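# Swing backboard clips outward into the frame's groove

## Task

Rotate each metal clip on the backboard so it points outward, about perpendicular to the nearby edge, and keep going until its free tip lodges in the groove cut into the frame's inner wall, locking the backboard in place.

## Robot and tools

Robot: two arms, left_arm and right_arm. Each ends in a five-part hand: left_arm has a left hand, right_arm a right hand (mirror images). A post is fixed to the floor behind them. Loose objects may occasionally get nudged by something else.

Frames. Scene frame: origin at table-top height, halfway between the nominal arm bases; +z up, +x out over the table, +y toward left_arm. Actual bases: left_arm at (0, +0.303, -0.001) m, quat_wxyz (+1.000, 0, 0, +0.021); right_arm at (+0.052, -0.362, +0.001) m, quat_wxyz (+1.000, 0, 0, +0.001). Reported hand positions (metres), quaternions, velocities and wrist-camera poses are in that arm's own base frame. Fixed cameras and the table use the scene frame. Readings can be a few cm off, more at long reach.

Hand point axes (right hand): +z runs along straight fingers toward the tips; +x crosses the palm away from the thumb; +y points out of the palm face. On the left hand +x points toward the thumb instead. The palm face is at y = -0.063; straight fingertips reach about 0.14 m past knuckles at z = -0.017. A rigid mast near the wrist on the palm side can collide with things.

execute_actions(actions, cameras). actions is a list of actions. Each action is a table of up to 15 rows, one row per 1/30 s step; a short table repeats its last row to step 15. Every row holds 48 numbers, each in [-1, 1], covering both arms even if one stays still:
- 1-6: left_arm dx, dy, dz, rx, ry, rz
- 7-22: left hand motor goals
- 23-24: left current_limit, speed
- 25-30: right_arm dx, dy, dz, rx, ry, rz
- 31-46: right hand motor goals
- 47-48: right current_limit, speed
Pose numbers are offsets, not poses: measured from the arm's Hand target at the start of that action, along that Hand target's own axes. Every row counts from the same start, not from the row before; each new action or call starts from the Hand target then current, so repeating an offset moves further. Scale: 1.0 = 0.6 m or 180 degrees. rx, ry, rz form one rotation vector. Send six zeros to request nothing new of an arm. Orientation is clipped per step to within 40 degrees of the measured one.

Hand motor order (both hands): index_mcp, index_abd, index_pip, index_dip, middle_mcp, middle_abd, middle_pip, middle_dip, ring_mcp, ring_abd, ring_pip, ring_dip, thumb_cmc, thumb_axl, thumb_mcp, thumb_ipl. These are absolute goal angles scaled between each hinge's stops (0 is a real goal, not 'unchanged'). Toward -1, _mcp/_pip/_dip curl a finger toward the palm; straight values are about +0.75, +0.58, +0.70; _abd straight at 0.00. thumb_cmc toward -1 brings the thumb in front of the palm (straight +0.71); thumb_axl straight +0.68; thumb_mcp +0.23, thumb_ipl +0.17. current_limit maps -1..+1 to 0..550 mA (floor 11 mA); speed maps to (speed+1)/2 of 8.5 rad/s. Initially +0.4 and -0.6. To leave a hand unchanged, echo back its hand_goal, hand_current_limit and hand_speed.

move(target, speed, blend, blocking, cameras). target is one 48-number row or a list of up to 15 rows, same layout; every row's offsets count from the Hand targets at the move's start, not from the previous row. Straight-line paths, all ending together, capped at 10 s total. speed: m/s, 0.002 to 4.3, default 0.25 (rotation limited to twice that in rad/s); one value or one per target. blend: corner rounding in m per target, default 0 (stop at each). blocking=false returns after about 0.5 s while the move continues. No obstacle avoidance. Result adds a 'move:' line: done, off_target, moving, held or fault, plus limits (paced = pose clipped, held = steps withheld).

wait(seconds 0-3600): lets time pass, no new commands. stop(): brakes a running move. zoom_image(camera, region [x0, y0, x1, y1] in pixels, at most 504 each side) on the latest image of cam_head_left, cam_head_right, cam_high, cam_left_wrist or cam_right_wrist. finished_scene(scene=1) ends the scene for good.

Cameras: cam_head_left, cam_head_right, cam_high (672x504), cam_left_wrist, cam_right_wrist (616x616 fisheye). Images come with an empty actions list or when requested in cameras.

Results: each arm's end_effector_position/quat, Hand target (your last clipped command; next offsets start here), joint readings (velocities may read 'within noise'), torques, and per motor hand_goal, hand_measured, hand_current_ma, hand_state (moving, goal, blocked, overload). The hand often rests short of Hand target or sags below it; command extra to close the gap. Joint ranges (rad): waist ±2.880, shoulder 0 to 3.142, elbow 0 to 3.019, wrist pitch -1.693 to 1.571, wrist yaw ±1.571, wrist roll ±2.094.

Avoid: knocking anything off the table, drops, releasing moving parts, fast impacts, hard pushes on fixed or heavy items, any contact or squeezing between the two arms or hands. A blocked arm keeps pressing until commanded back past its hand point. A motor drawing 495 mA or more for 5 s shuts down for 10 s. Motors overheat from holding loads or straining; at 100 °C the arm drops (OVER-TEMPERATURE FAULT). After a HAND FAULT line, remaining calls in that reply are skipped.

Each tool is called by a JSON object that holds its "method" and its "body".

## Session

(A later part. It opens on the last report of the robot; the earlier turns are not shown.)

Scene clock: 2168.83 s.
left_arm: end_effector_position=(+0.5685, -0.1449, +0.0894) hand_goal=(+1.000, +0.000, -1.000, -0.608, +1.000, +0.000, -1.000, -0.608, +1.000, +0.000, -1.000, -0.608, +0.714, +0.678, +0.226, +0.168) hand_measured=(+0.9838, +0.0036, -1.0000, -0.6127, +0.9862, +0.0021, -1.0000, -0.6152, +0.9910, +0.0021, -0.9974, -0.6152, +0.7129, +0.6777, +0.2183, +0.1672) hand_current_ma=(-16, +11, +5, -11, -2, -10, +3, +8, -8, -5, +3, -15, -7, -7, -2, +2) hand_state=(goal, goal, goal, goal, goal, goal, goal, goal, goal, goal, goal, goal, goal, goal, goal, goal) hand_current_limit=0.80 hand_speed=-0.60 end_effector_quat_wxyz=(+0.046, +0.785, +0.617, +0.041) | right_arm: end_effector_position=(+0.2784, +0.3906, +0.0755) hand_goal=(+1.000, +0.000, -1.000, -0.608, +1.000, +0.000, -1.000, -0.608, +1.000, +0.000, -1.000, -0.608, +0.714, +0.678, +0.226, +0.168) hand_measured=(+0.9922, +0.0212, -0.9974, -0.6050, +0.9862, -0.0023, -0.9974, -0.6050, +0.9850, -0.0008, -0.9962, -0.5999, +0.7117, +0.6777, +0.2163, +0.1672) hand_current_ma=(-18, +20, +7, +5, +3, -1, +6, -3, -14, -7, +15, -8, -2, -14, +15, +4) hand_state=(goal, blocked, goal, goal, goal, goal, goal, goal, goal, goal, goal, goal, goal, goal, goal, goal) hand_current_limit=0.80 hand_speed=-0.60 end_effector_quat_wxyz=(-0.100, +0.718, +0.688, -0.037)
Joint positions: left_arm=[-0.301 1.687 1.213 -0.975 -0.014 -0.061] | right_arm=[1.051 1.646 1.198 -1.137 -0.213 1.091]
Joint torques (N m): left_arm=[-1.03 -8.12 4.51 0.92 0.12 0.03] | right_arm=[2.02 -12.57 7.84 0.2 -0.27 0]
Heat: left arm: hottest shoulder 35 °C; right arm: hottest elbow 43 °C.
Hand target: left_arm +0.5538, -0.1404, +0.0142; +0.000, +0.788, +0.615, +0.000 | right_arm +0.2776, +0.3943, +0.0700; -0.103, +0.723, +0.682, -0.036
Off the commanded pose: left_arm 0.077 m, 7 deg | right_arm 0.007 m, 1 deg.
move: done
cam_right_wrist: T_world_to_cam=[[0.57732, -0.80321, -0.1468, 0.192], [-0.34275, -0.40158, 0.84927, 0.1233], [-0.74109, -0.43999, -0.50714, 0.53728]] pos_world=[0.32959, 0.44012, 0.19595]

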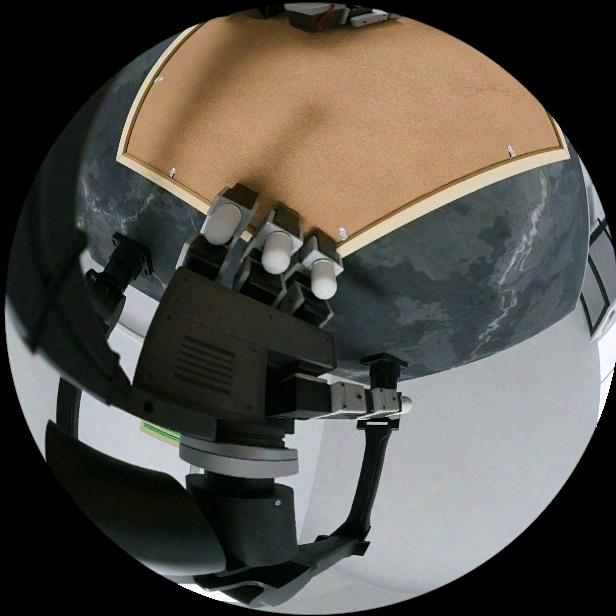

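{"method": "move", "body": {"target": [0,0,0,0,0,0,1,0,-1,-0.608,1,0,-1,-0.608,1,0,-1,-0.608,0.714,0.678,0.226,0.168,0.8,-0.6,-0.006,0.0038,0.022,0,0,0,1,0,-1,-0.608,1,0,-1,-0.608,1,0,-1,-0.608,0.714,0.678,0.226,0.168,0.8,-0.6], "speed": 0.06, "cameras": ["cam_right_wrist"]}}

{"method": "zoom_image", "body": {"camera": "cam_right_wrist", "region": [300, 190, 380, 270]}}

Scene clock: 2171.70 s.
left_arm: end_effector_position=(+0.5685, -0.1449, +0.0894) hand_goal=(+1.000, +0.000, -1.000, -0.608, +1.000, +0.000, -1.000, -0.608, +1.000, +0.000, -1.000, -0.608, +0.714, +0.678, +0.226, +0.168) hand_measured=(+0.9850, +0.0036, -1.0000, -0.6127, +0.9850, +0.0007, -1.0000, -0.6152, +0.9910, +0.0021, -0.9974, -0.6140, +0.7129, +0.6777, +0.2183, +0.1681) hand_current_ma=(-17, +6, -3, -12, -11, -2, +4, +10, -4, -2, -2, -5, -4, -3, -5, +0) hand_state=(goal, goal, goal, goal, goal, goal, goal, goal, goal, goal, goal, goal, goal, goal, goal, goal) hand_current_limit=0.80 hand_speed=-0.60 end_effector_quat_wxyz=(+0.046, +0.785, +0.617, +0.041) | right_arm: end_effector_position=(+0.2788, +0.3915, +0.0684) hand_goal=(+1.000, +0.000, -1.000, -0.608, +1.000, +0.000, -1.000, -0.608, +1.000, +0.000, -1.000, -0.608, +0.714, +0.678, +0.226, +0.168) hand_measured=(+0.9730, +0.0212, -1.0000, -0.6038, +0.9862, -0.0023, -0.9974, -0.6050, +0.9850, -0.0008, -0.9962, -0.6012, +0.7117, +0.6767, +0.2163, +0.1681) hand_current_ma=(-6, +7, +19, -4, +7, -15, +1, -8, -12, -10, +10, -6, -2, +3, +1, -10) hand_state=(blocked, blocked, goal, goal, goal, goal, goal, goal, goal, goal, goal, goal, goal, goal, goal, goal) hand_current_limit=0.80 hand_speed=-0.60 end_effector_quat_wxyz=(-0.102, +0.721, +0.685, -0.032)
Joint positions: left_arm=[-0.301 1.687 1.213 -0.975 -0.014 -0.061] | right_arm=[1.051 1.651 1.183 -1.105 -0.215 1.102]
Joint torques (N m): left_arm=[-1.03 -8.12 4.49 0.92 0.11 0.02] | right_arm=[1.2 -11.81 6.97 0.39 -0.2 0]
Heat: left arm: hottest shoulder 35 °C; right arm: hottest elbow 43 °C.
Hand target: left_arm +0.5538, -0.1404, +0.0142; +0.000, +0.788, +0.615, +0.000 | right_arm +0.2770, +0.3918, +0.0563; -0.103, +0.723, +0.682, -0.036
Off the commanded pose: left_arm 0.077 m, 7 deg | right_arm 0.012 m, 1 deg.
move: off_target (right_arm)
cam_right_wrist: T_world_to_cam=[[0.56949, -0.80774, -0.15244, 0.19576], [-0.3503, -0.40625, 0.84395, 0.13412], [-0.74362, -0.42722, -0.51431, 0.53064]] pos_world=[0.33009, 0.43931, 0.18956]

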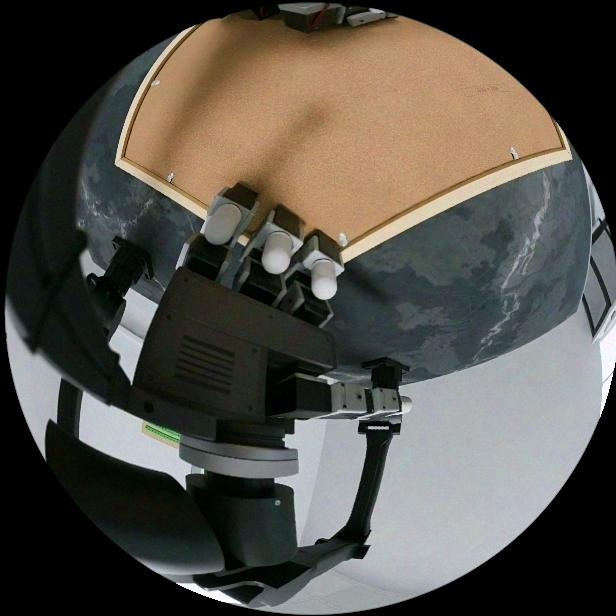

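Scaled by 6.300 from the camera's image (finer frame: 880x880).

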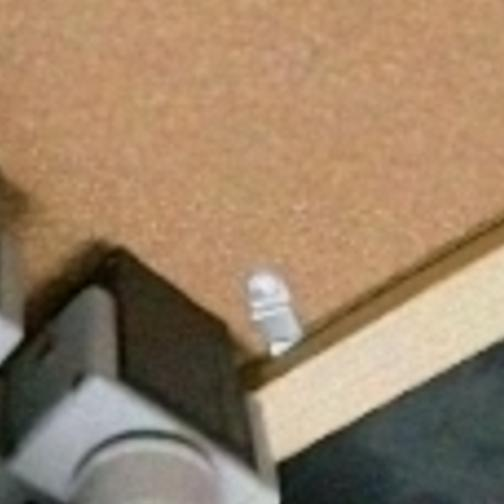

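{"method": "move", "body": {"target": [0,0,0,0,0,0,1,0,-1,-0.608,1,0,-1,-0.608,1,0,-1,-0.608,0.714,0.678,0.226,0.168,0.8,-0.6,-0.010,0.0,0.0,0,0,0,1,0,-1,-0.608,1,0,-1,-0.608,1,0,-1,-0.608,0.714,0.678,0.226,0.168,0.8,-0.6], "speed": 0.04, "cameras": ["cam_right_wrist"]}}

{"method": "zoom_image", "body": {"camera": "cam_right_wrist", "region": [300, 190, 380, 270]}}

Scene clock: 2175.23 s.
left_arm: end_effector_position=(+0.5685, -0.1449, +0.0894) hand_goal=(+1.000, +0.000, -1.000, -0.608, +1.000, +0.000, -1.000, -0.608, +1.000, +0.000, -1.000, -0.608, +0.714, +0.678, +0.226, +0.168) hand_measured=(+0.9850, +0.0036, -1.0000, -0.6127, +0.9862, +0.0021, -1.0000, -0.6152, +0.9910, +0.0021, -0.9974, -0.6152, +0.7129, +0.6777, +0.2193, +0.1672) hand_current_ma=(-13, +7, -1, -8, -6, -9, -2, +8, -11, -6, -4, -11, -3, -7, +1, -4) hand_state=(goal, goal, goal, goal, goal, goal, goal, goal, goal, goal, goal, goal, goal, goal, goal, goal) hand_current_limit=0.80 hand_speed=-0.60 end_effector_quat_wxyz=(+0.046, +0.785, +0.617, +0.041) | right_arm: end_effector_position=(+0.2780, +0.3901, +0.0670) hand_goal=(+1.000, +0.000, -1.000, -0.608, +1.000, +0.000, -1.000, -0.608, +1.000, +0.000, -1.000, -0.608, +0.714, +0.678, +0.226, +0.168) hand_measured=(+0.9404, +0.0212, -1.0000, -0.6038, +0.9862, -0.0023, -0.9974, -0.6050, +0.9850, -0.0008, -0.9974, -0.5999, +0.7117, +0.6777, +0.2163, +0.1681) hand_current_ma=(-17, +17, +12, +0, +0, +4, +4, -1, -10, +7, +16, -5, -9, -15, +11, +23) hand_state=(blocked, blocked, goal, goal, goal, goal, goal, goal, goal, goal, goal, goal, goal, goal, goal, goal) hand_current_limit=0.80 hand_speed=-0.60 end_effector_quat_wxyz=(-0.102, +0.721, +0.685, -0.031)
Joint positions: left_arm=[-0.301 1.687 1.213 -0.975 -0.014 -0.061] | right_arm=[1.051 1.648 1.175 -1.099 -0.215 1.102]
Joint torques (N m): left_arm=[-1.03 -8.18 4.49 0.92 0.11 0.02] | right_arm=[0.67 -12.63 6.38 0.25 -0.22 -0.06]
Heat: left arm: hottest shoulder 35 °C; right arm: hottest elbow 42 °C.
Hand target: left_arm +0.5538, -0.1404, +0.0142; +0.000, +0.788, +0.615, +0.000 | right_arm +0.2767, +0.3859, +0.0558; -0.103, +0.723, +0.682, -0.036
Off the commanded pose: left_arm 0.077 m, 7 deg | right_arm 0.012 m, 1 deg.
move: off_target (right_arm)
cam_right_wrist: T_world_to_cam=[[0.56956, -0.80759, -0.15298, 0.19479], [-0.35081, -0.40716, 0.8433, 0.13495], [-0.74332, -0.42664, -0.51521, 0.52844]] pos_world=[0.32919, 0.43771, 0.18826]

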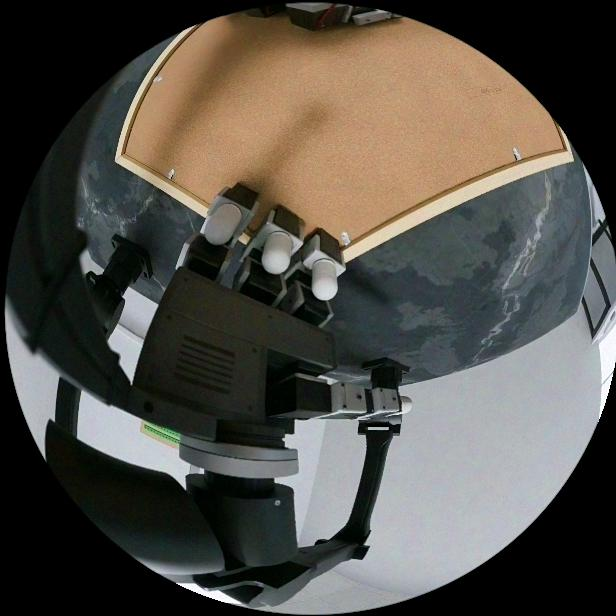

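Scaled by 6.300 from the camera's image (finer frame: 880x880).

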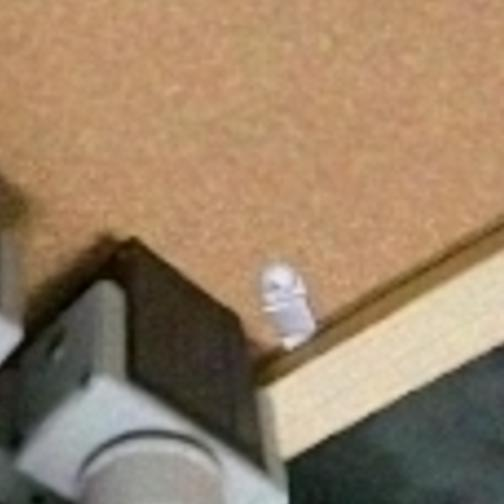

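{"method": "move", "body": {"target": [0,0,0,0,0,0,1,0,-1,-0.608,1,0,-1,-0.608,1,0,-1,-0.608,0.714,0.678,0.226,0.168,0.8,-0.6,-0.004,0.0167,0.0,0,0,0,1,0,-1,-0.608,1,0,-1,-0.608,1,0,-1,-0.608,0.714,0.678,0.226,0.168,0.8,-0.6], "speed": 0.04, "cameras": ["cam_right_wrist"]}}

{"method": "zoom_image", "body": {"camera": "cam_right_wrist", "region": [300, 190, 380, 270]}}

Scene clock: 2177.73 s.
left_arm: end_effector_position=(+0.5685, -0.1449, +0.0894) hand_goal=(+1.000, +0.000, -1.000, -0.608, +1.000, +0.000, -1.000, -0.608, +1.000, +0.000, -1.000, -0.608, +0.714, +0.678, +0.226, +0.168) hand_measured=(+0.9838, +0.0036, -1.0000, -0.6127, +0.9862, +0.0021, -1.0000, -0.6140, +0.9910, +0.0021, -0.9962, -0.6152, +0.7117, +0.6767, +0.2183, +0.1672) hand_current_ma=(-16, -2, +2, -11, +2, -4, -3, +9, -11, -4, -4, -15, +1, -7, +1, +4) hand_state=(goal, goal, goal, goal, goal, goal, goal, goal, goal, goal, goal, goal, goal, goal, goal, goal) hand_current_limit=0.80 hand_speed=-0.60 end_effector_quat_wxyz=(+0.046, +0.785, +0.617, +0.041) | right_arm: end_effector_position=(+0.2803, +0.3881, +0.0665) hand_goal=(+1.000, +0.000, -1.000, -0.608, +1.000, +0.000, -1.000, -0.608, +1.000, +0.000, -1.000, -0.608, +0.714, +0.678, +0.226, +0.168) hand_measured=(+0.9476, +0.0212, -1.0000, -0.6038, +0.9862, -0.0023, -0.9974, -0.6050, +0.9850, -0.0008, -0.9962, -0.5999, +0.7117, +0.6777, +0.2163, +0.1672) hand_current_ma=(-15, +5, +9, +6, +13, -9, -11, -16, +2, -4, +10, -1, -6, -8, +4, +8) hand_state=(blocked, blocked, goal, goal, goal, goal, goal, goal, goal, goal, goal, goal, goal, goal, goal, goal) hand_current_limit=0.80 hand_speed=-0.60 end_effector_quat_wxyz=(-0.108, +0.724, +0.680, -0.032)
Joint positions: left_arm=[-0.301 1.687 1.213 -0.975 -0.014 -0.061] | right_arm=[1.04 1.648 1.175 -1.099 -0.227 1.102]
Joint torques (N m): left_arm=[-1.03 -8.18 4.49 0.91 0.12 0.02] | right_arm=[-0.26 -11.93 6.8 0.27 -0.12 -0.26]
Heat: left arm: hottest shoulder 35 °C; right arm: hottest elbow 42 °C.
Hand target: left_arm +0.5538, -0.1404, +0.0142; +0.000, +0.788, +0.615, +0.000 | right_arm +0.2863, +0.3830, +0.0536; -0.103, +0.723, +0.682, -0.036
Off the commanded pose: left_arm 0.077 m, 7 deg | right_arm 0.015 m, 1 deg.
move: off_target (right_arm)
cam_right_wrist: T_world_to_cam=[[0.55894, -0.81285, -0.16392, 0.19761], [-0.34633, -0.40846, 0.84452, 0.1346], [-0.75342, -0.41527, -0.50982, 0.52712]] pos_world=[0.3333, 0.4345, 0.18745]

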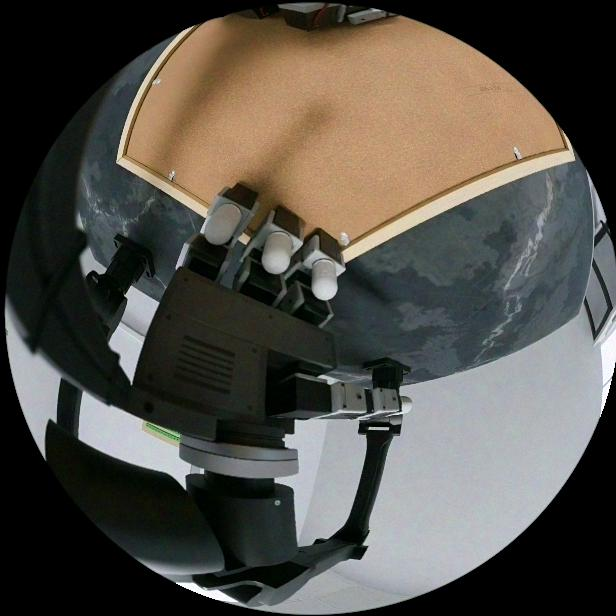

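Scaled by 6.300 from the camera's image (finer frame: 880x880).

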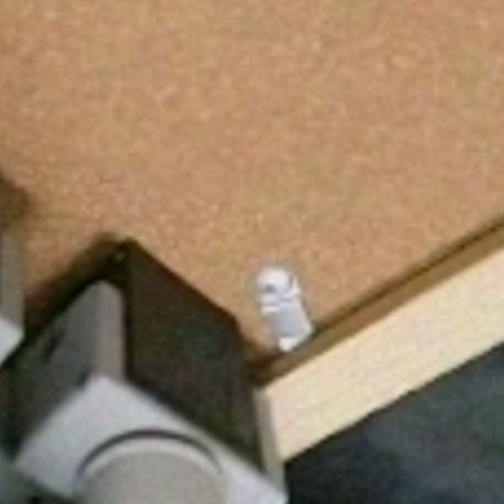

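{"method": "move", "body": {"target": [0,0,0,0,0,0,1,0,-1,-0.608,1,0,-1,-0.608,1,0,-1,-0.608,0.714,0.678,0.226,0.168,0.8,-0.6,-0.007,0.0167,0.0,0,0,0,1,0,-1,-0.608,1,0,-1,-0.608,1,0,-1,-0.608,0.714,0.678,0.226,0.168,0.8,-0.6], "speed": 0.04, "cameras": ["cam_right_wrist"]}}

{"method": "zoom_image", "body": {"camera": "cam_right_wrist", "region": [300, 190, 380, 270]}}

Scene clock: 2180.17 s.
left_arm: end_effector_position=(+0.5685, -0.1449, +0.0894) hand_goal=(+1.000, +0.000, -1.000, -0.608, +1.000, +0.000, -1.000, -0.608, +1.000, +0.000, -1.000, -0.608, +0.714, +0.678, +0.226, +0.168) hand_measured=(+0.9838, +0.0036, -1.0000, -0.6127, +0.9862, +0.0007, -1.0000, -0.6152, +0.9910, +0.0007, -0.9974, -0.6152, +0.7117, +0.6777, +0.2183, +0.1672) hand_current_ma=(-17, +12, +9, -9, -8, -9, -3, +2, -12, -9, +5, -16, -1, -5, -8, +4) hand_state=(goal, goal, goal, goal, goal, goal, goal, goal, goal, goal, goal, goal, goal, goal, goal, goal) hand_current_limit=0.80 hand_speed=-0.60 end_effector_quat_wxyz=(+0.046, +0.785, +0.617, +0.041) | right_arm: end_effector_position=(+0.2882, +0.3835, +0.0664) hand_goal=(+1.000, +0.000, -1.000, -0.608, +1.000, +0.000, -1.000, -0.608, +1.000, +0.000, -1.000, -0.608, +0.714, +0.678, +0.226, +0.168) hand_measured=(+0.9826, +0.0212, -1.0000, -0.6038, +0.9862, -0.0023, -0.9974, -0.6050, +0.9850, -0.0008, -0.9962, -0.6012, +0.7117, +0.6777, +0.2163, +0.1681) hand_current_ma=(-14, +10, +9, +3, +16, -11, -7, +2, +0, +12, +9, -8, -6, -6, +2, +3) hand_state=(goal, blocked, goal, goal, goal, goal, goal, goal, goal, goal, goal, goal, goal, goal, goal, goal) hand_current_limit=0.80 hand_speed=-0.60 end_effector_quat_wxyz=(-0.110, +0.727, +0.677, -0.031)
Joint positions: left_arm=[-0.301 1.687 1.213 -0.975 -0.014 -0.061] | right_arm=[1.019 1.648 1.175 -1.099 -0.23 1.09]
Joint velocities: left_arm=[within noise] | right_arm=[-0.005 -0.005 -0.002 0.007 0.183 0.022]
Joint torques (N m): left_arm=[-1.08 -8.18 4.49 0.91 0.12 0.02] | right_arm=[-0.09 -11.46 6.87 0.28 0 -0.33]
Heat: left arm: hottest shoulder 35 °C; right arm: hottest elbow 42 °C.
Hand target: left_arm +0.5538, -0.1404, +0.0142; +0.000, +0.788, +0.615, +0.000 | right_arm +0.2959, +0.3784, +0.0512; -0.103, +0.723, +0.682, -0.036
Off the commanded pose: left_arm 0.077 m, 7 deg | right_arm 0.018 m, 1 deg.
move: off_target (right_arm)
cam_right_wrist: T_world_to_cam=[[0.55138, -0.8172, -0.16783, 0.19348], [-0.34898, -0.40866, 0.84333, 0.13647], [-0.75775, -0.40643, -0.51052, 0.52902]] pos_world=[0.34181, 0.42889, 0.18745]

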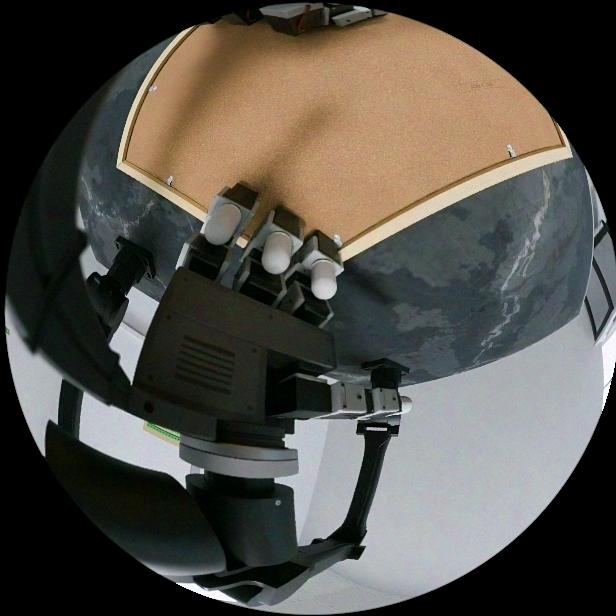

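Scaled by 6.300 from the camera's image (finer frame: 880x880).

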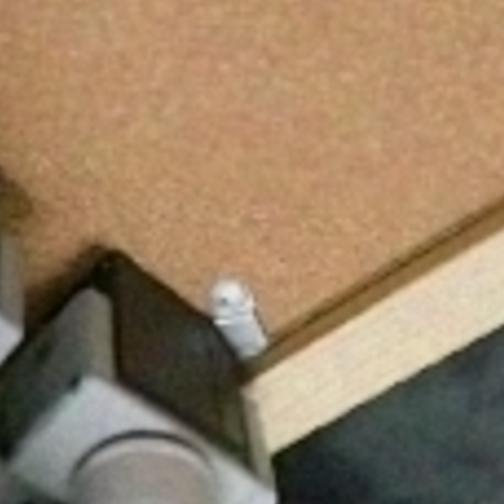

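{"method": "move", "body": {"target": [0,0,0,0,0,0,1,0,-1,-0.608,1,0,-1,-0.608,1,0,-1,-0.608,0.714,0.678,0.226,0.168,0.8,-0.6,0.003,0.0117,0.0,0,0,0,1,0,-1,-0.608,1,0,-1,-0.608,1,0,-1,-0.608,0.714,0.678,0.226,0.168,0.8,-0.6], "speed": 0.04, "cameras": ["cam_right_wrist"]}}

{"method": "zoom_image", "body": {"camera": "cam_right_wrist", "region": [300, 190, 380, 270]}}

Scene clock: 2182.37 s.
left_arm: end_effector_position=(+0.5685, -0.1449, +0.0894) hand_goal=(+1.000, +0.000, -1.000, -0.608, +1.000, +0.000, -1.000, -0.608, +1.000, +0.000, -1.000, -0.608, +0.714, +0.678, +0.226, +0.168) hand_measured=(+0.9838, +0.0036, -1.0000, -0.6127, +0.9862, +0.0021, -1.0000, -0.6140, +0.9910, +0.0021, -0.9974, -0.6152, +0.7117, +0.6777, +0.2183, +0.1672) hand_current_ma=(-12, +5, +3, -8, -11, -9, +5, +2, -8, -12, -9, -9, -6, -10, -11, +1) hand_state=(goal, goal, goal, goal, goal, goal, goal, goal, goal, goal, goal, goal, goal, goal, goal, goal) hand_current_limit=0.80 hand_speed=-0.60 end_effector_quat_wxyz=(+0.046, +0.785, +0.617, +0.041) | right_arm: end_effector_position=(+0.2901, +0.3828, +0.0663) hand_goal=(+1.000, +0.000, -1.000, -0.608, +1.000, +0.000, -1.000, -0.608, +1.000, +0.000, -1.000, -0.608, +0.714, +0.678, +0.226, +0.168) hand_measured=(+1.0000, +0.0212, -1.0000, -0.6038, +0.9862, -0.0023, -0.9974, -0.6063, +0.9862, +0.0007, -0.9962, -0.5999, +0.7117, +0.6767, +0.2173, +0.1681) hand_current_ma=(-7, +9, +2, +1, +2, -9, +3, +5, -11, +9, +17, -13, -6, -9, +7, +9) hand_state=(goal, blocked, goal, goal, goal, goal, goal, goal, goal, goal, goal, goal, goal, goal, goal, goal) hand_current_limit=0.80 hand_speed=-0.60 end_effector_quat_wxyz=(-0.112, +0.726, +0.678, -0.031)
Joint positions: left_arm=[-0.301 1.687 1.213 -0.975 -0.014 -0.061] | right_arm=[1.013 1.648 1.175 -1.099 -0.233 1.082]
Joint torques (N m): left_arm=[-1.03 -8.18 4.51 0.91 0.12 0.02] | right_arm=[-0.62 -10.4 7.9 0.25 0.09 -0.37]
Heat: left arm: hottest shoulder 35 °C; right arm: hottest elbow 41 °C.
Hand target: left_arm +0.5538, -0.1404, +0.0142; +0.000, +0.788, +0.615, +0.000 | right_arm +0.3029, +0.3798, +0.0499; -0.103, +0.723, +0.682, -0.036
Off the commanded pose: left_arm 0.077 m, 7 deg | right_arm 0.021 m, 1 deg.
move: off_target (right_arm)
cam_right_wrist: T_world_to_cam=[[0.55246, -0.81575, -0.17131, 0.19122], [-0.34691, -0.4119, 0.84261, 0.13757], [-0.75792, -0.40608, -0.51055, 0.53004]] pos_world=[0.34381, 0.42789, 0.18745]

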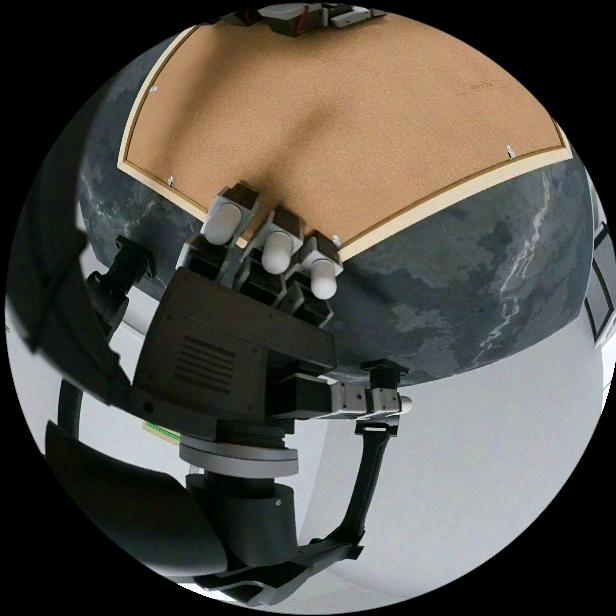

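Scaled by 6.300 from the camera's image (finer frame: 880x880).

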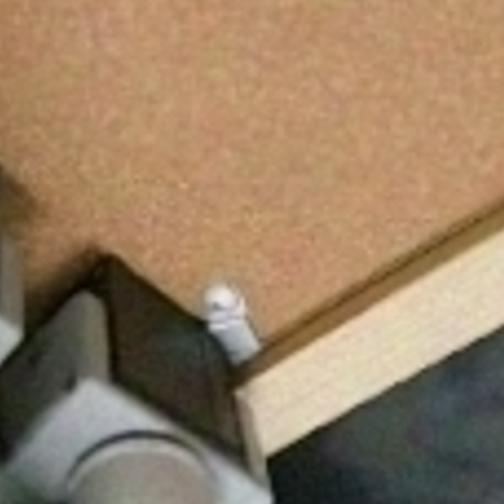

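{"method": "move", "body": {"target": [0,0,0,0,0,0,1,0,-1,-0.608,1,0,-1,-0.608,1,0,-1,-0.608,0.714,0.678,0.226,0.168,0.8,-0.6,0.001,0.01,0.0,0,0,0,1,0,-1,-0.608,1,0,-1,-0.608,1,0,-1,-0.608,0.714,0.678,0.226,0.168,0.8,-0.6], "speed": 0.04, "cameras": ["cam_right_wrist"]}}

{"method": "zoom_image", "body": {"camera": "cam_right_wrist", "region": [300, 190, 380, 270]}}

Scene clock: 2184.43 s.
left_arm: end_effector_position=(+0.5685, -0.1449, +0.0894) hand_goal=(+1.000, +0.000, -1.000, -0.608, +1.000, +0.000, -1.000, -0.608, +1.000, +0.000, -1.000, -0.608, +0.714, +0.678, +0.226, +0.168) hand_measured=(+0.9838, +0.0036, -1.0000, -0.6140, +0.9850, +0.0007, -1.0000, -0.6152, +0.9910, +0.0021, -0.9974, -0.6140, +0.7129, +0.6777, +0.2183, +0.1672) hand_current_ma=(-9, +9, +2, -9, +1, -7, +6, +4, -7, -9, -1, -8, +2, -6, -4, +3) hand_state=(goal, goal, goal, goal, goal, goal, goal, goal, goal, goal, goal, goal, goal, goal, goal, goal) hand_current_limit=0.80 hand_speed=-0.60 end_effector_quat_wxyz=(+0.046, +0.785, +0.617, +0.041) | right_arm: end_effector_position=(+0.2912, +0.3821, +0.0664) hand_goal=(+1.000, +0.000, -1.000, -0.608, +1.000, +0.000, -1.000, -0.608, +1.000, +0.000, -1.000, -0.608, +0.714, +0.678, +0.226, +0.168) hand_measured=(+1.0000, +0.0212, -1.0000, -0.6050, +0.9862, -0.0023, -0.9974, -0.6050, +0.9850, -0.0008, -0.9962, -0.5999, +0.7117, +0.6767, +0.2163, +0.1681) hand_current_ma=(-12, +6, +17, +3, +14, -12, -5, +1, -8, -4, +12, -4, +5, -7, +0, +13) hand_state=(goal, blocked, goal, goal, goal, goal, goal, goal, goal, goal, goal, goal, goal, goal, goal, goal) hand_current_limit=0.80 hand_speed=-0.60 end_effector_quat_wxyz=(-0.114, +0.726, +0.677, -0.031)
Joint positions: left_arm=[-0.301 1.687 1.213 -0.975 -0.014 -0.061] | right_arm=[1.009 1.648 1.176 -1.101 -0.238 1.079]
Joint torques (N m): left_arm=[-1.03 -8.23 4.51 0.92 0.11 0.02] | right_arm=[-1.08 -9.76 8.5 0.09 0.25 -0.43]
Heat: left arm: hottest shoulder 35 °C; right arm: hottest elbow 41 °C.
Hand target: left_arm +0.5538, -0.1404, +0.0142; +0.000, +0.788, +0.615, +0.000 | right_arm +0.3089, +0.3801, +0.0488; -0.103, +0.723, +0.682, -0.036
Off the commanded pose: left_arm 0.077 m, 7 deg | right_arm 0.025 m, 2 deg.
move: off_target (right_arm)
cam_right_wrist: T_world_to_cam=[[0.55051, -0.81619, -0.17541, 0.19106], [-0.3442, -0.41334, 0.84302, 0.13736], [-0.76057, -0.40371, -0.50848, 0.53027]] pos_world=[0.34541, 0.42679, 0.18735]

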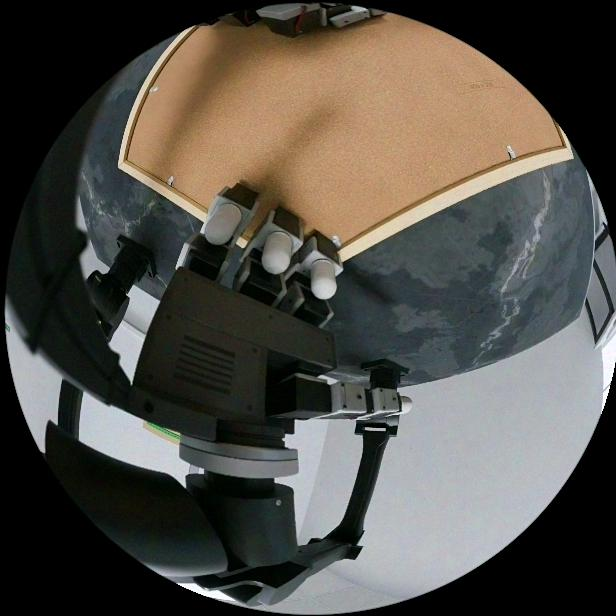

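Scaled by 6.300 from the camera's image (finer frame: 880x880).

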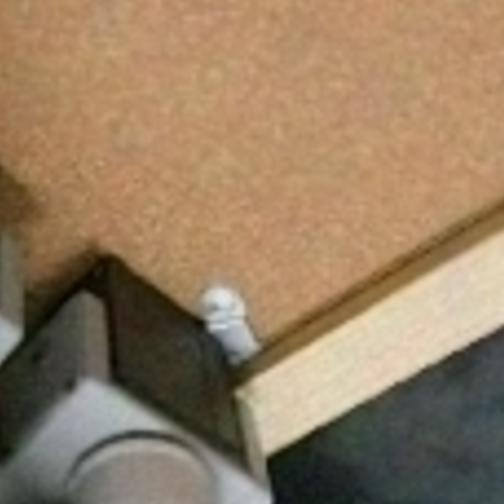

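{"method": "move", "body": {"target": [[0,0,0,0,0,0,1,0,-1,-0.608,1,0,-1,-0.608,1,0,-1,-0.608,0.714,0.678,0.226,0.168,0.8,-0.6,0.004,-0.035,0.0,0,0,0,1,0,-1,-0.608,1,0,-1,-0.608,1,0,-1,-0.608,0.714,0.678,0.226,0.168,0.8,-0.6],[0,0,0,0,0,0,1,0,-1,-0.608,1,0,-1,-0.608,1,0,-1,-0.608,0.714,0.678,0.226,0.168,0.8,-0.6,-0.025,-0.035,0.0,0,0,0,1,0,-1,-0.608,1,0,-1,-0.608,1,0,-1,-0.608,0.714,0.678,0.226,0.168,0.8,-0.6]], "speed": 0.05, "cameras": ["cam_right_wrist"]}}

{"method": "zoom_image", "body": {"camera": "cam_right_wrist", "region": [300, 190, 380, 270]}}

Scene clock: 2194.47 s.
left_arm: end_effector_position=(+0.5685, -0.1449, +0.0894) hand_goal=(+1.000, +0.000, -1.000, -0.608, +1.000, +0.000, -1.000, -0.608, +1.000, +0.000, -1.000, -0.608, +0.714, +0.678, +0.226, +0.168) hand_measured=(+0.9838, +0.0036, -1.0000, -0.6127, +0.9862, +0.0007, -1.0000, -0.6152, +0.9910, +0.0021, -0.9974, -0.6152, +0.7129, +0.6777, +0.2183, +0.1672) hand_current_ma=(-12, +7, +2, -5, -3, -9, -1, +6, -11, -2, -6, -11, -3, -5, -3, -5) hand_state=(goal, goal, goal, goal, goal, goal, goal, goal, goal, goal, goal, goal, goal, goal, goal, goal) hand_current_limit=0.80 hand_speed=-0.60 end_effector_quat_wxyz=(+0.046, +0.785, +0.617, +0.041) | right_arm: end_effector_position=(+0.2852, +0.3804, +0.0681) hand_goal=(+1.000, +0.000, -1.000, -0.608, +1.000, +0.000, -1.000, -0.608, +1.000, +0.000, -1.000, -0.608, +0.714, +0.678, +0.226, +0.168) hand_measured=(+0.9790, -0.0023, -1.0000, -0.6050, +0.9862, -0.0023, -0.9974, -0.6050, +0.9850, +0.0007, -0.9962, -0.5999, +0.7117, +0.6767, +0.2163, +0.1672) hand_current_ma=(-21, -4, +8, +9, +15, +1, +13, -6, -16, -4, +1, +5, +4, -26, +9, +19) hand_state=(blocked, goal, goal, goal, goal, goal, goal, goal, goal, goal, goal, goal, goal, goal, goal, goal) hand_current_limit=0.80 hand_speed=-0.60 end_effector_quat_wxyz=(-0.113, +0.719, +0.685, -0.022)
Joint positions: left_arm=[-0.301 1.687 1.213 -0.975 -0.014 -0.061] | right_arm=[1.02 1.622 1.146 -1.079 -0.23 1.07]
Joint torques (N m): left_arm=[-1.03 -8.18 4.49 0.92 0.12 0.02] | right_arm=[0.03 -11.81 5.81 0.03 -0.03 -0.23]
Heat: left arm: hottest shoulder 35 °C; right arm: hottest elbow 41 °C.
Hand target: left_arm +0.5538, -0.1404, +0.0142; +0.000, +0.788, +0.615, +0.000 | right_arm +0.2873, +0.3663, +0.0517; -0.103, +0.723, +0.682, -0.036
Off the commanded pose: left_arm 0.077 m, 7 deg | right_arm 0.022 m, 2 deg.
move: off_target (right_arm)
cam_right_wrist: T_world_to_cam=[[0.56991, -0.80263, -0.17603, 0.18266], [-0.34973, -0.43078, 0.83194, 0.14209], [-0.74357, -0.41257, -0.52621, 0.5257]] pos_world=[0.33649, 0.4247, 0.19057]

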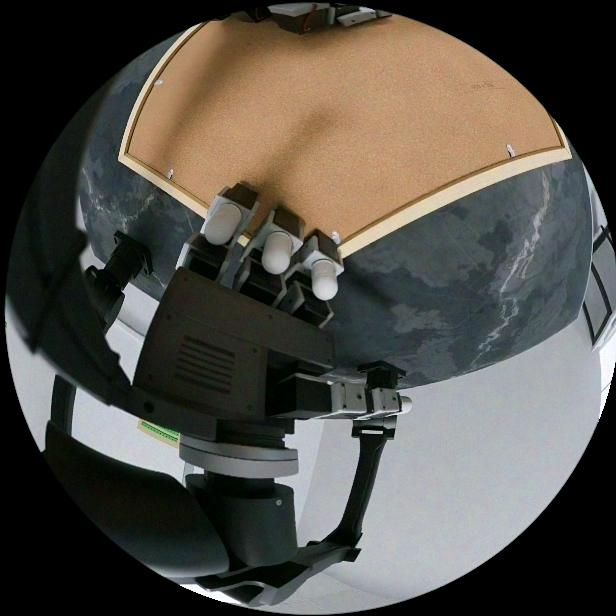

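Scaled by 6.300 from the camera's image (finer frame: 880x880).

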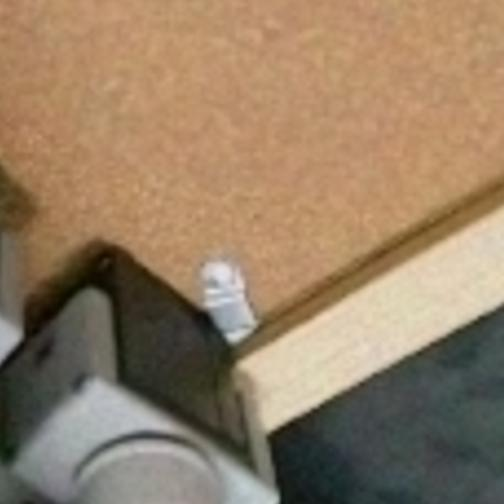

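{"method": "move", "body": {"target": [[0,0,0,0,0,0,1,0,-1,-0.608,1,0,-1,-0.608,1,0,-1,-0.608,0.714,0.678,0.226,0.168,0.8,-0.6,-0.01,-0.004,0.0,0,0,0,1,0,-1,-0.608,1,0,-1,-0.608,1,0,-1,-0.608,0.714,0.678,0.226,0.168,0.8,-0.6],[0,0,0,0,0,0,1,0,-1,-0.608,1,0,-1,-0.608,1,0,-1,-0.608,0.714,0.678,0.226,0.168,0.8,-0.6,0.022,0.0,0.0,0,0,0,1,0,-1,-0.608,1,0,-1,-0.608,1,0,-1,-0.608,0.714,0.678,0.226,0.168,0.8,-0.6]], "speed": 0.05, "cameras": ["cam_right_wrist"]}}

{"method": "zoom_image", "body": {"camera": "cam_right_wrist", "region": [300, 190, 380, 270]}}

Scene clock: 2197.73 s.
left_arm: end_effector_position=(+0.5685, -0.1449, +0.0894) hand_goal=(+1.000, +0.000, -1.000, -0.608, +1.000, +0.000, -1.000, -0.608, +1.000, +0.000, -1.000, -0.608, +0.714, +0.678, +0.226, +0.168) hand_measured=(+0.9850, +0.0036, -1.0000, -0.6140, +0.9862, +0.0007, -1.0000, -0.6152, +0.9910, +0.0021, -0.9974, -0.6152, +0.7129, +0.6767, +0.2193, +0.1672) hand_current_ma=(-16, +8, +0, -16, -13, -10, +3, +4, -8, -2, -2, -2, -2, -5, -3, +3) hand_state=(goal, goal, goal, goal, goal, goal, goal, goal, goal, goal, goal, goal, goal, goal, goal, goal) hand_current_limit=0.80 hand_speed=-0.60 end_effector_quat_wxyz=(+0.046, +0.785, +0.617, +0.041) | right_arm: end_effector_position=(+0.2845, +0.3786, +0.0675) hand_goal=(+1.000, +0.000, -1.000, -0.608, +1.000, +0.000, -1.000, -0.608, +1.000, +0.000, -1.000, -0.608, +0.714, +0.678, +0.226, +0.168) hand_measured=(+0.9754, -0.0023, -1.0000, -0.6038, +0.9862, -0.0008, -0.9974, -0.6050, +0.9850, -0.0008, -0.9962, -0.6012, +0.7104, +0.6767, +0.2163, +0.1681) hand_current_ma=(+2, +18, -1, -4, +10, -12, -3, -1, -10, +5, -1, -4, +1, -11, +5, +10) hand_state=(blocked, goal, goal, goal, goal, goal, goal, goal, goal, goal, goal, goal, goal, goal, goal, goal) hand_current_limit=0.80 hand_speed=-0.60 end_effector_quat_wxyz=(-0.113, +0.722, +0.682, -0.023)
Joint positions: left_arm=[-0.301 1.687 1.213 -0.975 -0.014 -0.061] | right_arm=[1.02 1.62 1.142 -1.078 -0.23 1.079]
Joint torques (N m): left_arm=[-0.97 -8.12 4.49 0.92 0.12 0.03] | right_arm=[0.85 -9.64 8.69 -0.43 -0.03 -0.13]
Heat: left arm: hottest shoulder 35 °C; right arm: hottest elbow 41 °C.
Hand target: left_arm +0.5538, -0.1404, +0.0142; +0.000, +0.788, +0.615, +0.000 | right_arm +0.2881, +0.3794, +0.0530; -0.103, +0.723, +0.682, -0.036
Off the commanded pose: left_arm 0.077 m, 7 deg | right_arm 0.015 m, 2 deg.
move: off_target (right_arm)
cam_right_wrist: T_world_to_cam=[[0.56213, -0.80827, -0.17522, 0.18574], [-0.35257, -0.42585, 0.83327, 0.14036], [-0.74813, -0.40663, -0.52436, 0.52307]] pos_world=[0.3364, 0.4226, 0.18987]

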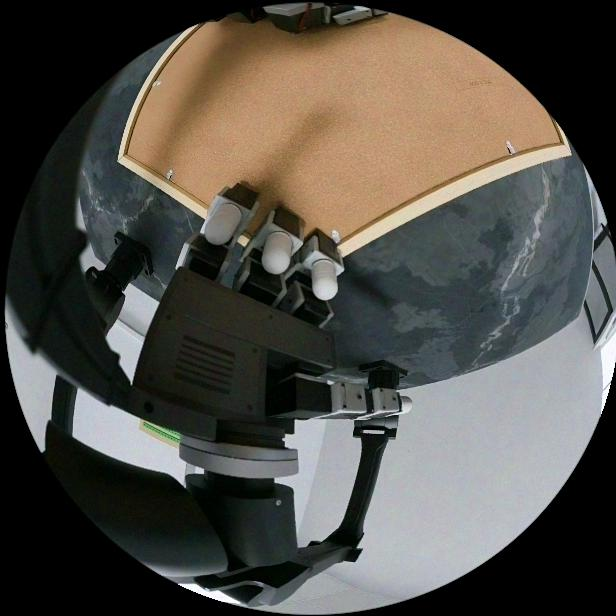

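Scaled by 6.300 from the camera's image (finer frame: 880x880).

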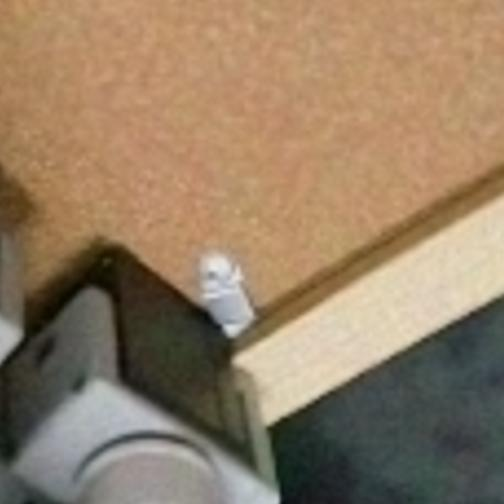

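{"method": "move", "body": {"target": [[0,0,0,0,0,0,1,0,-1,-0.608,1,0,-1,-0.608,1,0,-1,-0.608,0.714,0.678,0.226,0.168,0.8,-0.6,0.016,-0.008,0.0,0,0,0,1,0,-1,-0.608,1,0,-1,-0.608,1,0,-1,-0.608,0.714,0.678,0.226,0.168,0.8,-0.6],[0,0,0,0,0,0,1,0,-1,-0.608,1,0,-1,-0.608,1,0,-1,-0.608,0.714,0.678,0.226,0.168,0.8,-0.6,0.010,0.012,0.0,0,0,0,1,0,-1,-0.608,1,0,-1,-0.608,1,0,-1,-0.608,0.714,0.678,0.226,0.168,0.8,-0.6]], "speed": 0.05, "cameras": ["cam_right_wrist"]}}

{"method": "zoom_image", "body": {"camera": "cam_right_wrist", "region": [300, 190, 380, 270]}}

Scene clock: 2203.37 s.
left_arm: end_effector_position=(+0.5685, -0.1449, +0.0894) hand_goal=(+1.000, +0.000, -1.000, -0.608, +1.000, +0.000, -1.000, -0.608, +1.000, +0.000, -1.000, -0.608, +0.714, +0.678, +0.226, +0.168) hand_measured=(+0.9850, +0.0051, -1.0000, -0.6127, +0.9862, +0.0007, -1.0000, -0.6152, +0.9910, +0.0007, -0.9962, -0.6152, +0.7129, +0.6777, +0.2193, +0.1672) hand_current_ma=(-14, +10, -2, -8, -1, -2, +5, +4, -9, -8, -6, -6, +2, -12, -6, +5) hand_state=(goal, goal, goal, goal, goal, goal, goal, goal, goal, goal, goal, goal, goal, goal, goal, goal) hand_current_limit=0.80 hand_speed=-0.60 end_effector_quat_wxyz=(+0.046, +0.785, +0.617, +0.041) | right_arm: end_effector_position=(+0.2841, +0.3811, +0.0662) hand_goal=(+1.000, +0.000, -1.000, -0.608, +1.000, +0.000, -1.000, -0.608, +1.000, +0.000, -1.000, -0.608, +0.714, +0.678, +0.226, +0.168) hand_measured=(+0.9669, +0.0578, -1.0000, -0.6038, +0.9862, -0.0023, -0.9974, -0.6050, +0.9850, +0.0007, -0.9962, -0.6012, +0.7104, +0.6767, +0.2163, +0.1672) hand_current_ma=(-16, +14, +8, +0, +10, -3, +3, -2, -13, -9, +15, +1, -6, -9, +4, -5) hand_state=(blocked, blocked, goal, goal, goal, goal, goal, goal, goal, goal, goal, goal, goal, goal, goal, goal) hand_current_limit=0.80 hand_speed=-0.60 end_effector_quat_wxyz=(-0.109, +0.725, +0.679, -0.030)
Joint positions: left_arm=[-0.301 1.687 1.213 -0.975 -0.014 -0.061] | right_arm=[1.025 1.637 1.16 -1.093 -0.227 1.091]
Joint torques (N m): left_arm=[-0.97 -8.18 4.51 0.92 0.12 0.02] | right_arm=[-0.21 -9.52 9.17 -0.14 -0.11 -0.3]
Heat: left arm: hottest shoulder 35 °C; right arm: hottest elbow 41 °C.
Hand target: left_arm +0.5538, -0.1404, +0.0142; +0.000, +0.788, +0.615, +0.000 | right_arm +0.2956, +0.3849, +0.0519; -0.103, +0.723, +0.682, -0.036
Off the commanded pose: left_arm 0.077 m, 7 deg | right_arm 0.019 m, 1 deg.
move: off_target (right_arm)
cam_right_wrist: T_world_to_cam=[[0.55568, -0.81472, -0.1657, 0.19151], [-0.35007, -0.41005, 0.8422, 0.13511], [-0.7541, -0.40999, -0.51306, 0.52529]] pos_world=[0.337, 0.4268, 0.18746]

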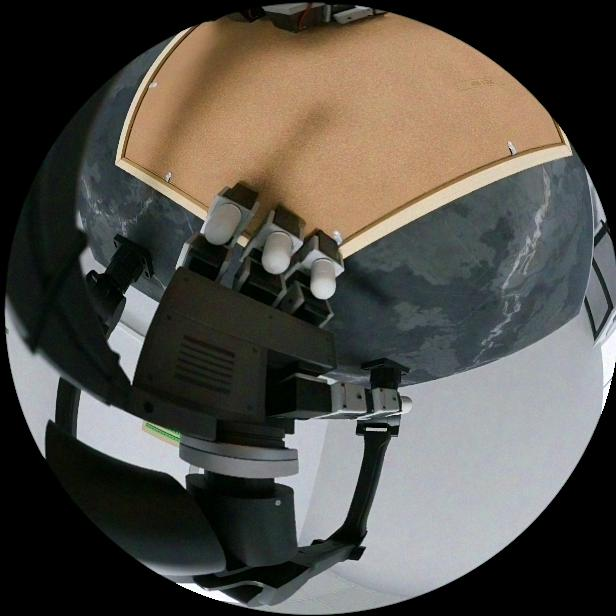

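Scaled by 6.300 from the camera's image (finer frame: 880x880).

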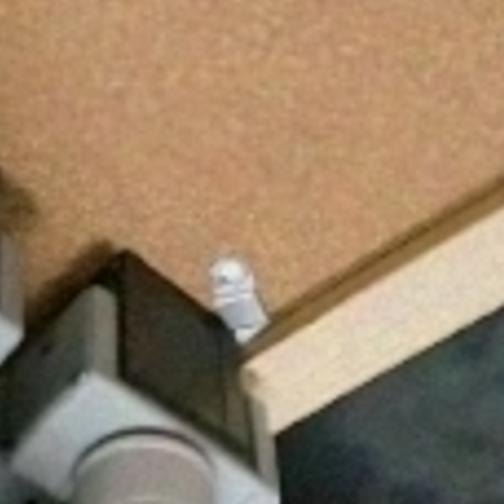

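{"method": "execute_actions", "body": {"actions": [], "cameras": ["cam_right_wrist","cam_high"]}}

Scene clock: 2208.70 s.
left_arm: end_effector_position=(+0.5685, -0.1449, +0.0894) hand_goal=(+1.000, +0.000, -1.000, -0.608, +1.000, +0.000, -1.000, -0.608, +1.000, +0.000, -1.000, -0.608, +0.714, +0.678, +0.226, +0.168) hand_measured=(+0.9838, +0.0036, -1.0000, -0.6127, +0.9850, +0.0021, -1.0000, -0.6152, +0.9922, +0.0021, -0.9974, -0.6140, +0.7117, +0.6777, +0.2183, +0.1681) hand_current_ma=(-13, +10, +4, -4, +2, -5, +2, +6, -11, -6, -4, -14, -1, -12, -9, +3) hand_state=(goal, goal, goal, goal, goal, goal, goal, goal, goal, goal, goal, goal, goal, goal, goal, goal) hand_current_limit=0.80 hand_speed=-0.60 end_effector_quat_wxyz=(+0.046, +0.785, +0.617, +0.041) | right_arm: end_effector_position=(+0.2841, +0.3811, +0.0662) hand_goal=(+1.000, +0.000, -1.000, -0.608, +1.000, +0.000, -1.000, -0.608, +1.000, +0.000, -1.000, -0.608, +0.714, +0.678, +0.226, +0.168) hand_measured=(+0.9669, +0.0578, -1.0000, -0.6038, +0.9862, -0.0023, -0.9974, -0.6050, +0.9850, -0.0008, -0.9962, -0.6012, +0.7104, +0.6777, +0.2163, +0.1681) hand_current_ma=(-16, +18, +1, -10, +11, +1, +4, -6, -6, -5, -6, +1, -1, -11, +10, +2) hand_state=(blocked, blocked, goal, goal, goal, goal, goal, goal, goal, goal, goal, goal, goal, goal, goal, goal) hand_current_limit=0.80 hand_speed=-0.60 end_effector_quat_wxyz=(-0.109, +0.725, +0.679, -0.030)
Joint positions: left_arm=[-0.301 1.687 1.213 -0.975 -0.014 -0.061] | right_arm=[1.025 1.637 1.16 -1.093 -0.227 1.091]
Joint velocities: within noise
Joint torques (N m): left_arm=[-1.08 -8.18 4.49 0.91 0.12 0.03] | right_arm=[-0.15 -9.64 9.17 -0.09 -0.11 -0.28]
Heat: left arm: hottest shoulder 35 °C; right arm: hottest elbow 41 °C.
Hand target: left_arm +0.5538, -0.1404, +0.0142; +0.000, +0.788, +0.615, +0.000 | right_arm +0.2956, +0.3849, +0.0519; -0.103, +0.723, +0.682, -0.036
Off the commanded pose: left_arm 0.077 m, 7 deg | right_arm 0.019 m, 1 deg.
camera_calibration:
cam_right_wrist: T_world_to_cam=[[0.55568, -0.81472, -0.1657, 0.19151], [-0.35007, -0.41005, 0.8422, 0.13511], [-0.7541, -0.40999, -0.51306, 0.52529]] pos_world=[0.337, 0.4268, 0.18746]
Images, in order (width x height): cam_high 672x504, cam_right_wrist 616x616.

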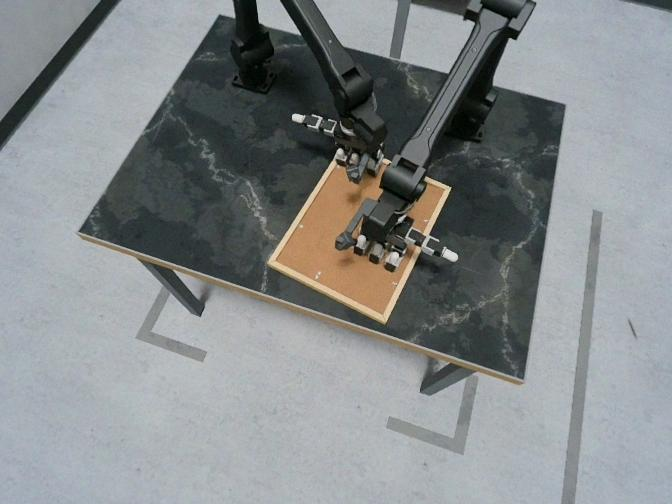

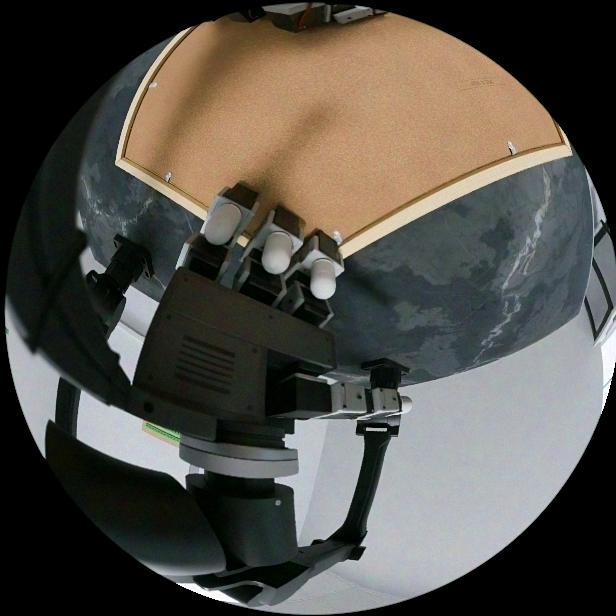

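{"method": "zoom_image", "body": {"camera": "cam_right_wrist", "region": [290, 190, 390, 290]}}

{"method": "execute_actions", "body": {"actions": [[[0,0,0,0,0,0,1.0,0,-1.0,-0.608,1.0,0,-1.0,-0.608,1.0,0,-1.0,-0.608,0.714,0.678,0.226,0.168,0.8,-0.6,0,0.0167,0,0,0,0,1.0,0,-1.0,-0.608,1.0,0,-1.0,-0.608,1.0,0,-1.0,-0.608,0.714,0.678,0.226,0.168,0.8,-0.6]]], "cameras": ["cam_right_wrist"]}}

{"method": "zoom_image", "body": {"camera": "cam_right_wrist", "region": [290, 190, 390, 290]}}

Scaled by 5.040 from the camera's image (finer frame: 880x880).

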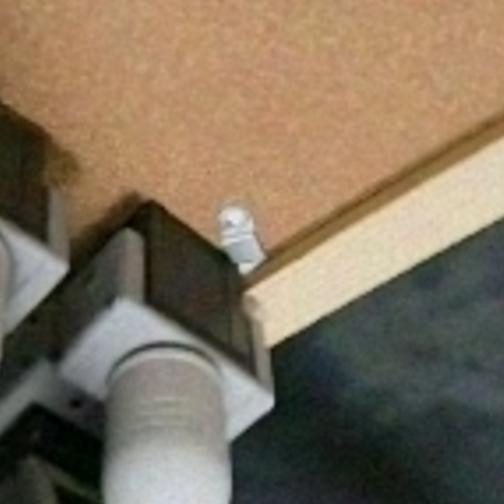

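Scene clock: 2210.67 s.
left_arm: end_effector_position=(+0.5685, -0.1449, +0.0894) hand_goal=(+1.000, +0.000, -1.000, -0.608, +1.000, +0.000, -1.000, -0.608, +1.000, +0.000, -1.000, -0.608, +0.714, +0.678, +0.226, +0.168) hand_measured=(+0.9838, +0.0051, -1.0000, -0.6140, +0.9862, +0.0021, -1.0000, -0.6152, +0.9910, +0.0021, -0.9974, -0.6140, +0.7117, +0.6767, +0.2183, +0.1672) hand_current_ma=(-11, +6, +9, -3, -11, -4, +5, +0, -5, -9, -4, -10, -3, -13, -6, +1) hand_state=(goal, goal, goal, goal, goal, goal, goal, goal, goal, goal, goal, goal, goal, goal, goal, goal) hand_current_limit=0.80 hand_speed=-0.60 end_effector_quat_wxyz=(+0.046, +0.785, +0.617, +0.041) | right_arm: end_effector_position=(+0.2891, +0.3800, +0.0661) hand_goal=(+1.000, +0.000, -1.000, -0.608, +1.000, +0.000, -1.000, -0.608, +1.000, +0.000, -1.000, -0.608, +0.714, +0.678, +0.226, +0.168) hand_measured=(+1.0000, +0.0666, -1.0000, -0.6038, +0.9862, -0.0023, -0.9974, -0.6050, +0.9862, -0.0008, -0.9962, -0.6012, +0.7104, +0.6777, +0.2163, +0.1681) hand_current_ma=(-7, +18, +6, +5, +26, -7, -10, -6, -6, -12, +11, -7, -7, -7, -4, +12) hand_state=(goal, blocked, goal, goal, goal, goal, goal, goal, goal, goal, goal, goal, goal, goal, goal, goal) hand_current_limit=0.80 hand_speed=-0.60 end_effector_quat_wxyz=(-0.112, +0.730, +0.674, -0.033)
Joint positions: left_arm=[-0.301 1.687 1.213 -0.975 -0.014 -0.061] | right_arm=[1.012 1.645 1.172 -1.102 -0.235 1.091]
Joint torques (N m): left_arm=[-1.03 -8.18 4.49 0.92 0.12 0.03] | right_arm=[-0.44 -9.41 9.2 0.14 0.14 -0.45]
Heat: left arm: hottest shoulder 35 °C; right arm: hottest elbow 41 °C.
Hand target: left_arm +0.5538, -0.1404, +0.0142; +0.000, +0.788, +0.615, +0.000 | right_arm +0.3054, +0.3845, +0.0501; -0.103, +0.723, +0.682, -0.036
Off the commanded pose: left_arm 0.077 m, 7 deg | right_arm 0.023 m, 2 deg.
cam_right_wrist: T_world_to_cam=[[0.54319, -0.82217, -0.17024, 0.19453], [-0.34739, -0.40466, 0.84591, 0.13348], [-0.76438, -0.40035, -0.50542, 0.52737]] pos_world=[0.34381, 0.42508, 0.18675]

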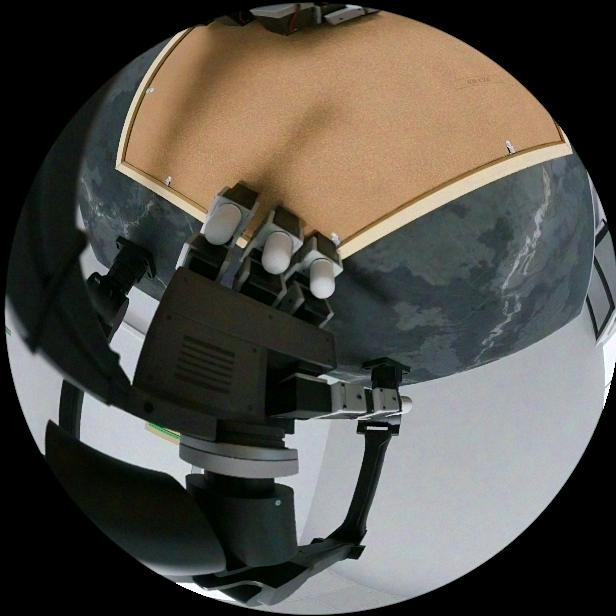

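Scaled by 5.040 from the camera's image (finer frame: 880x880).

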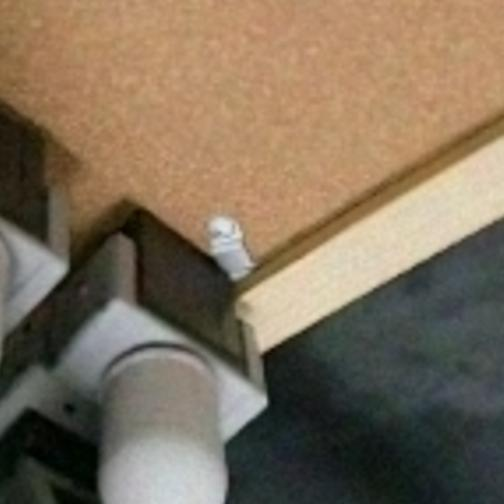

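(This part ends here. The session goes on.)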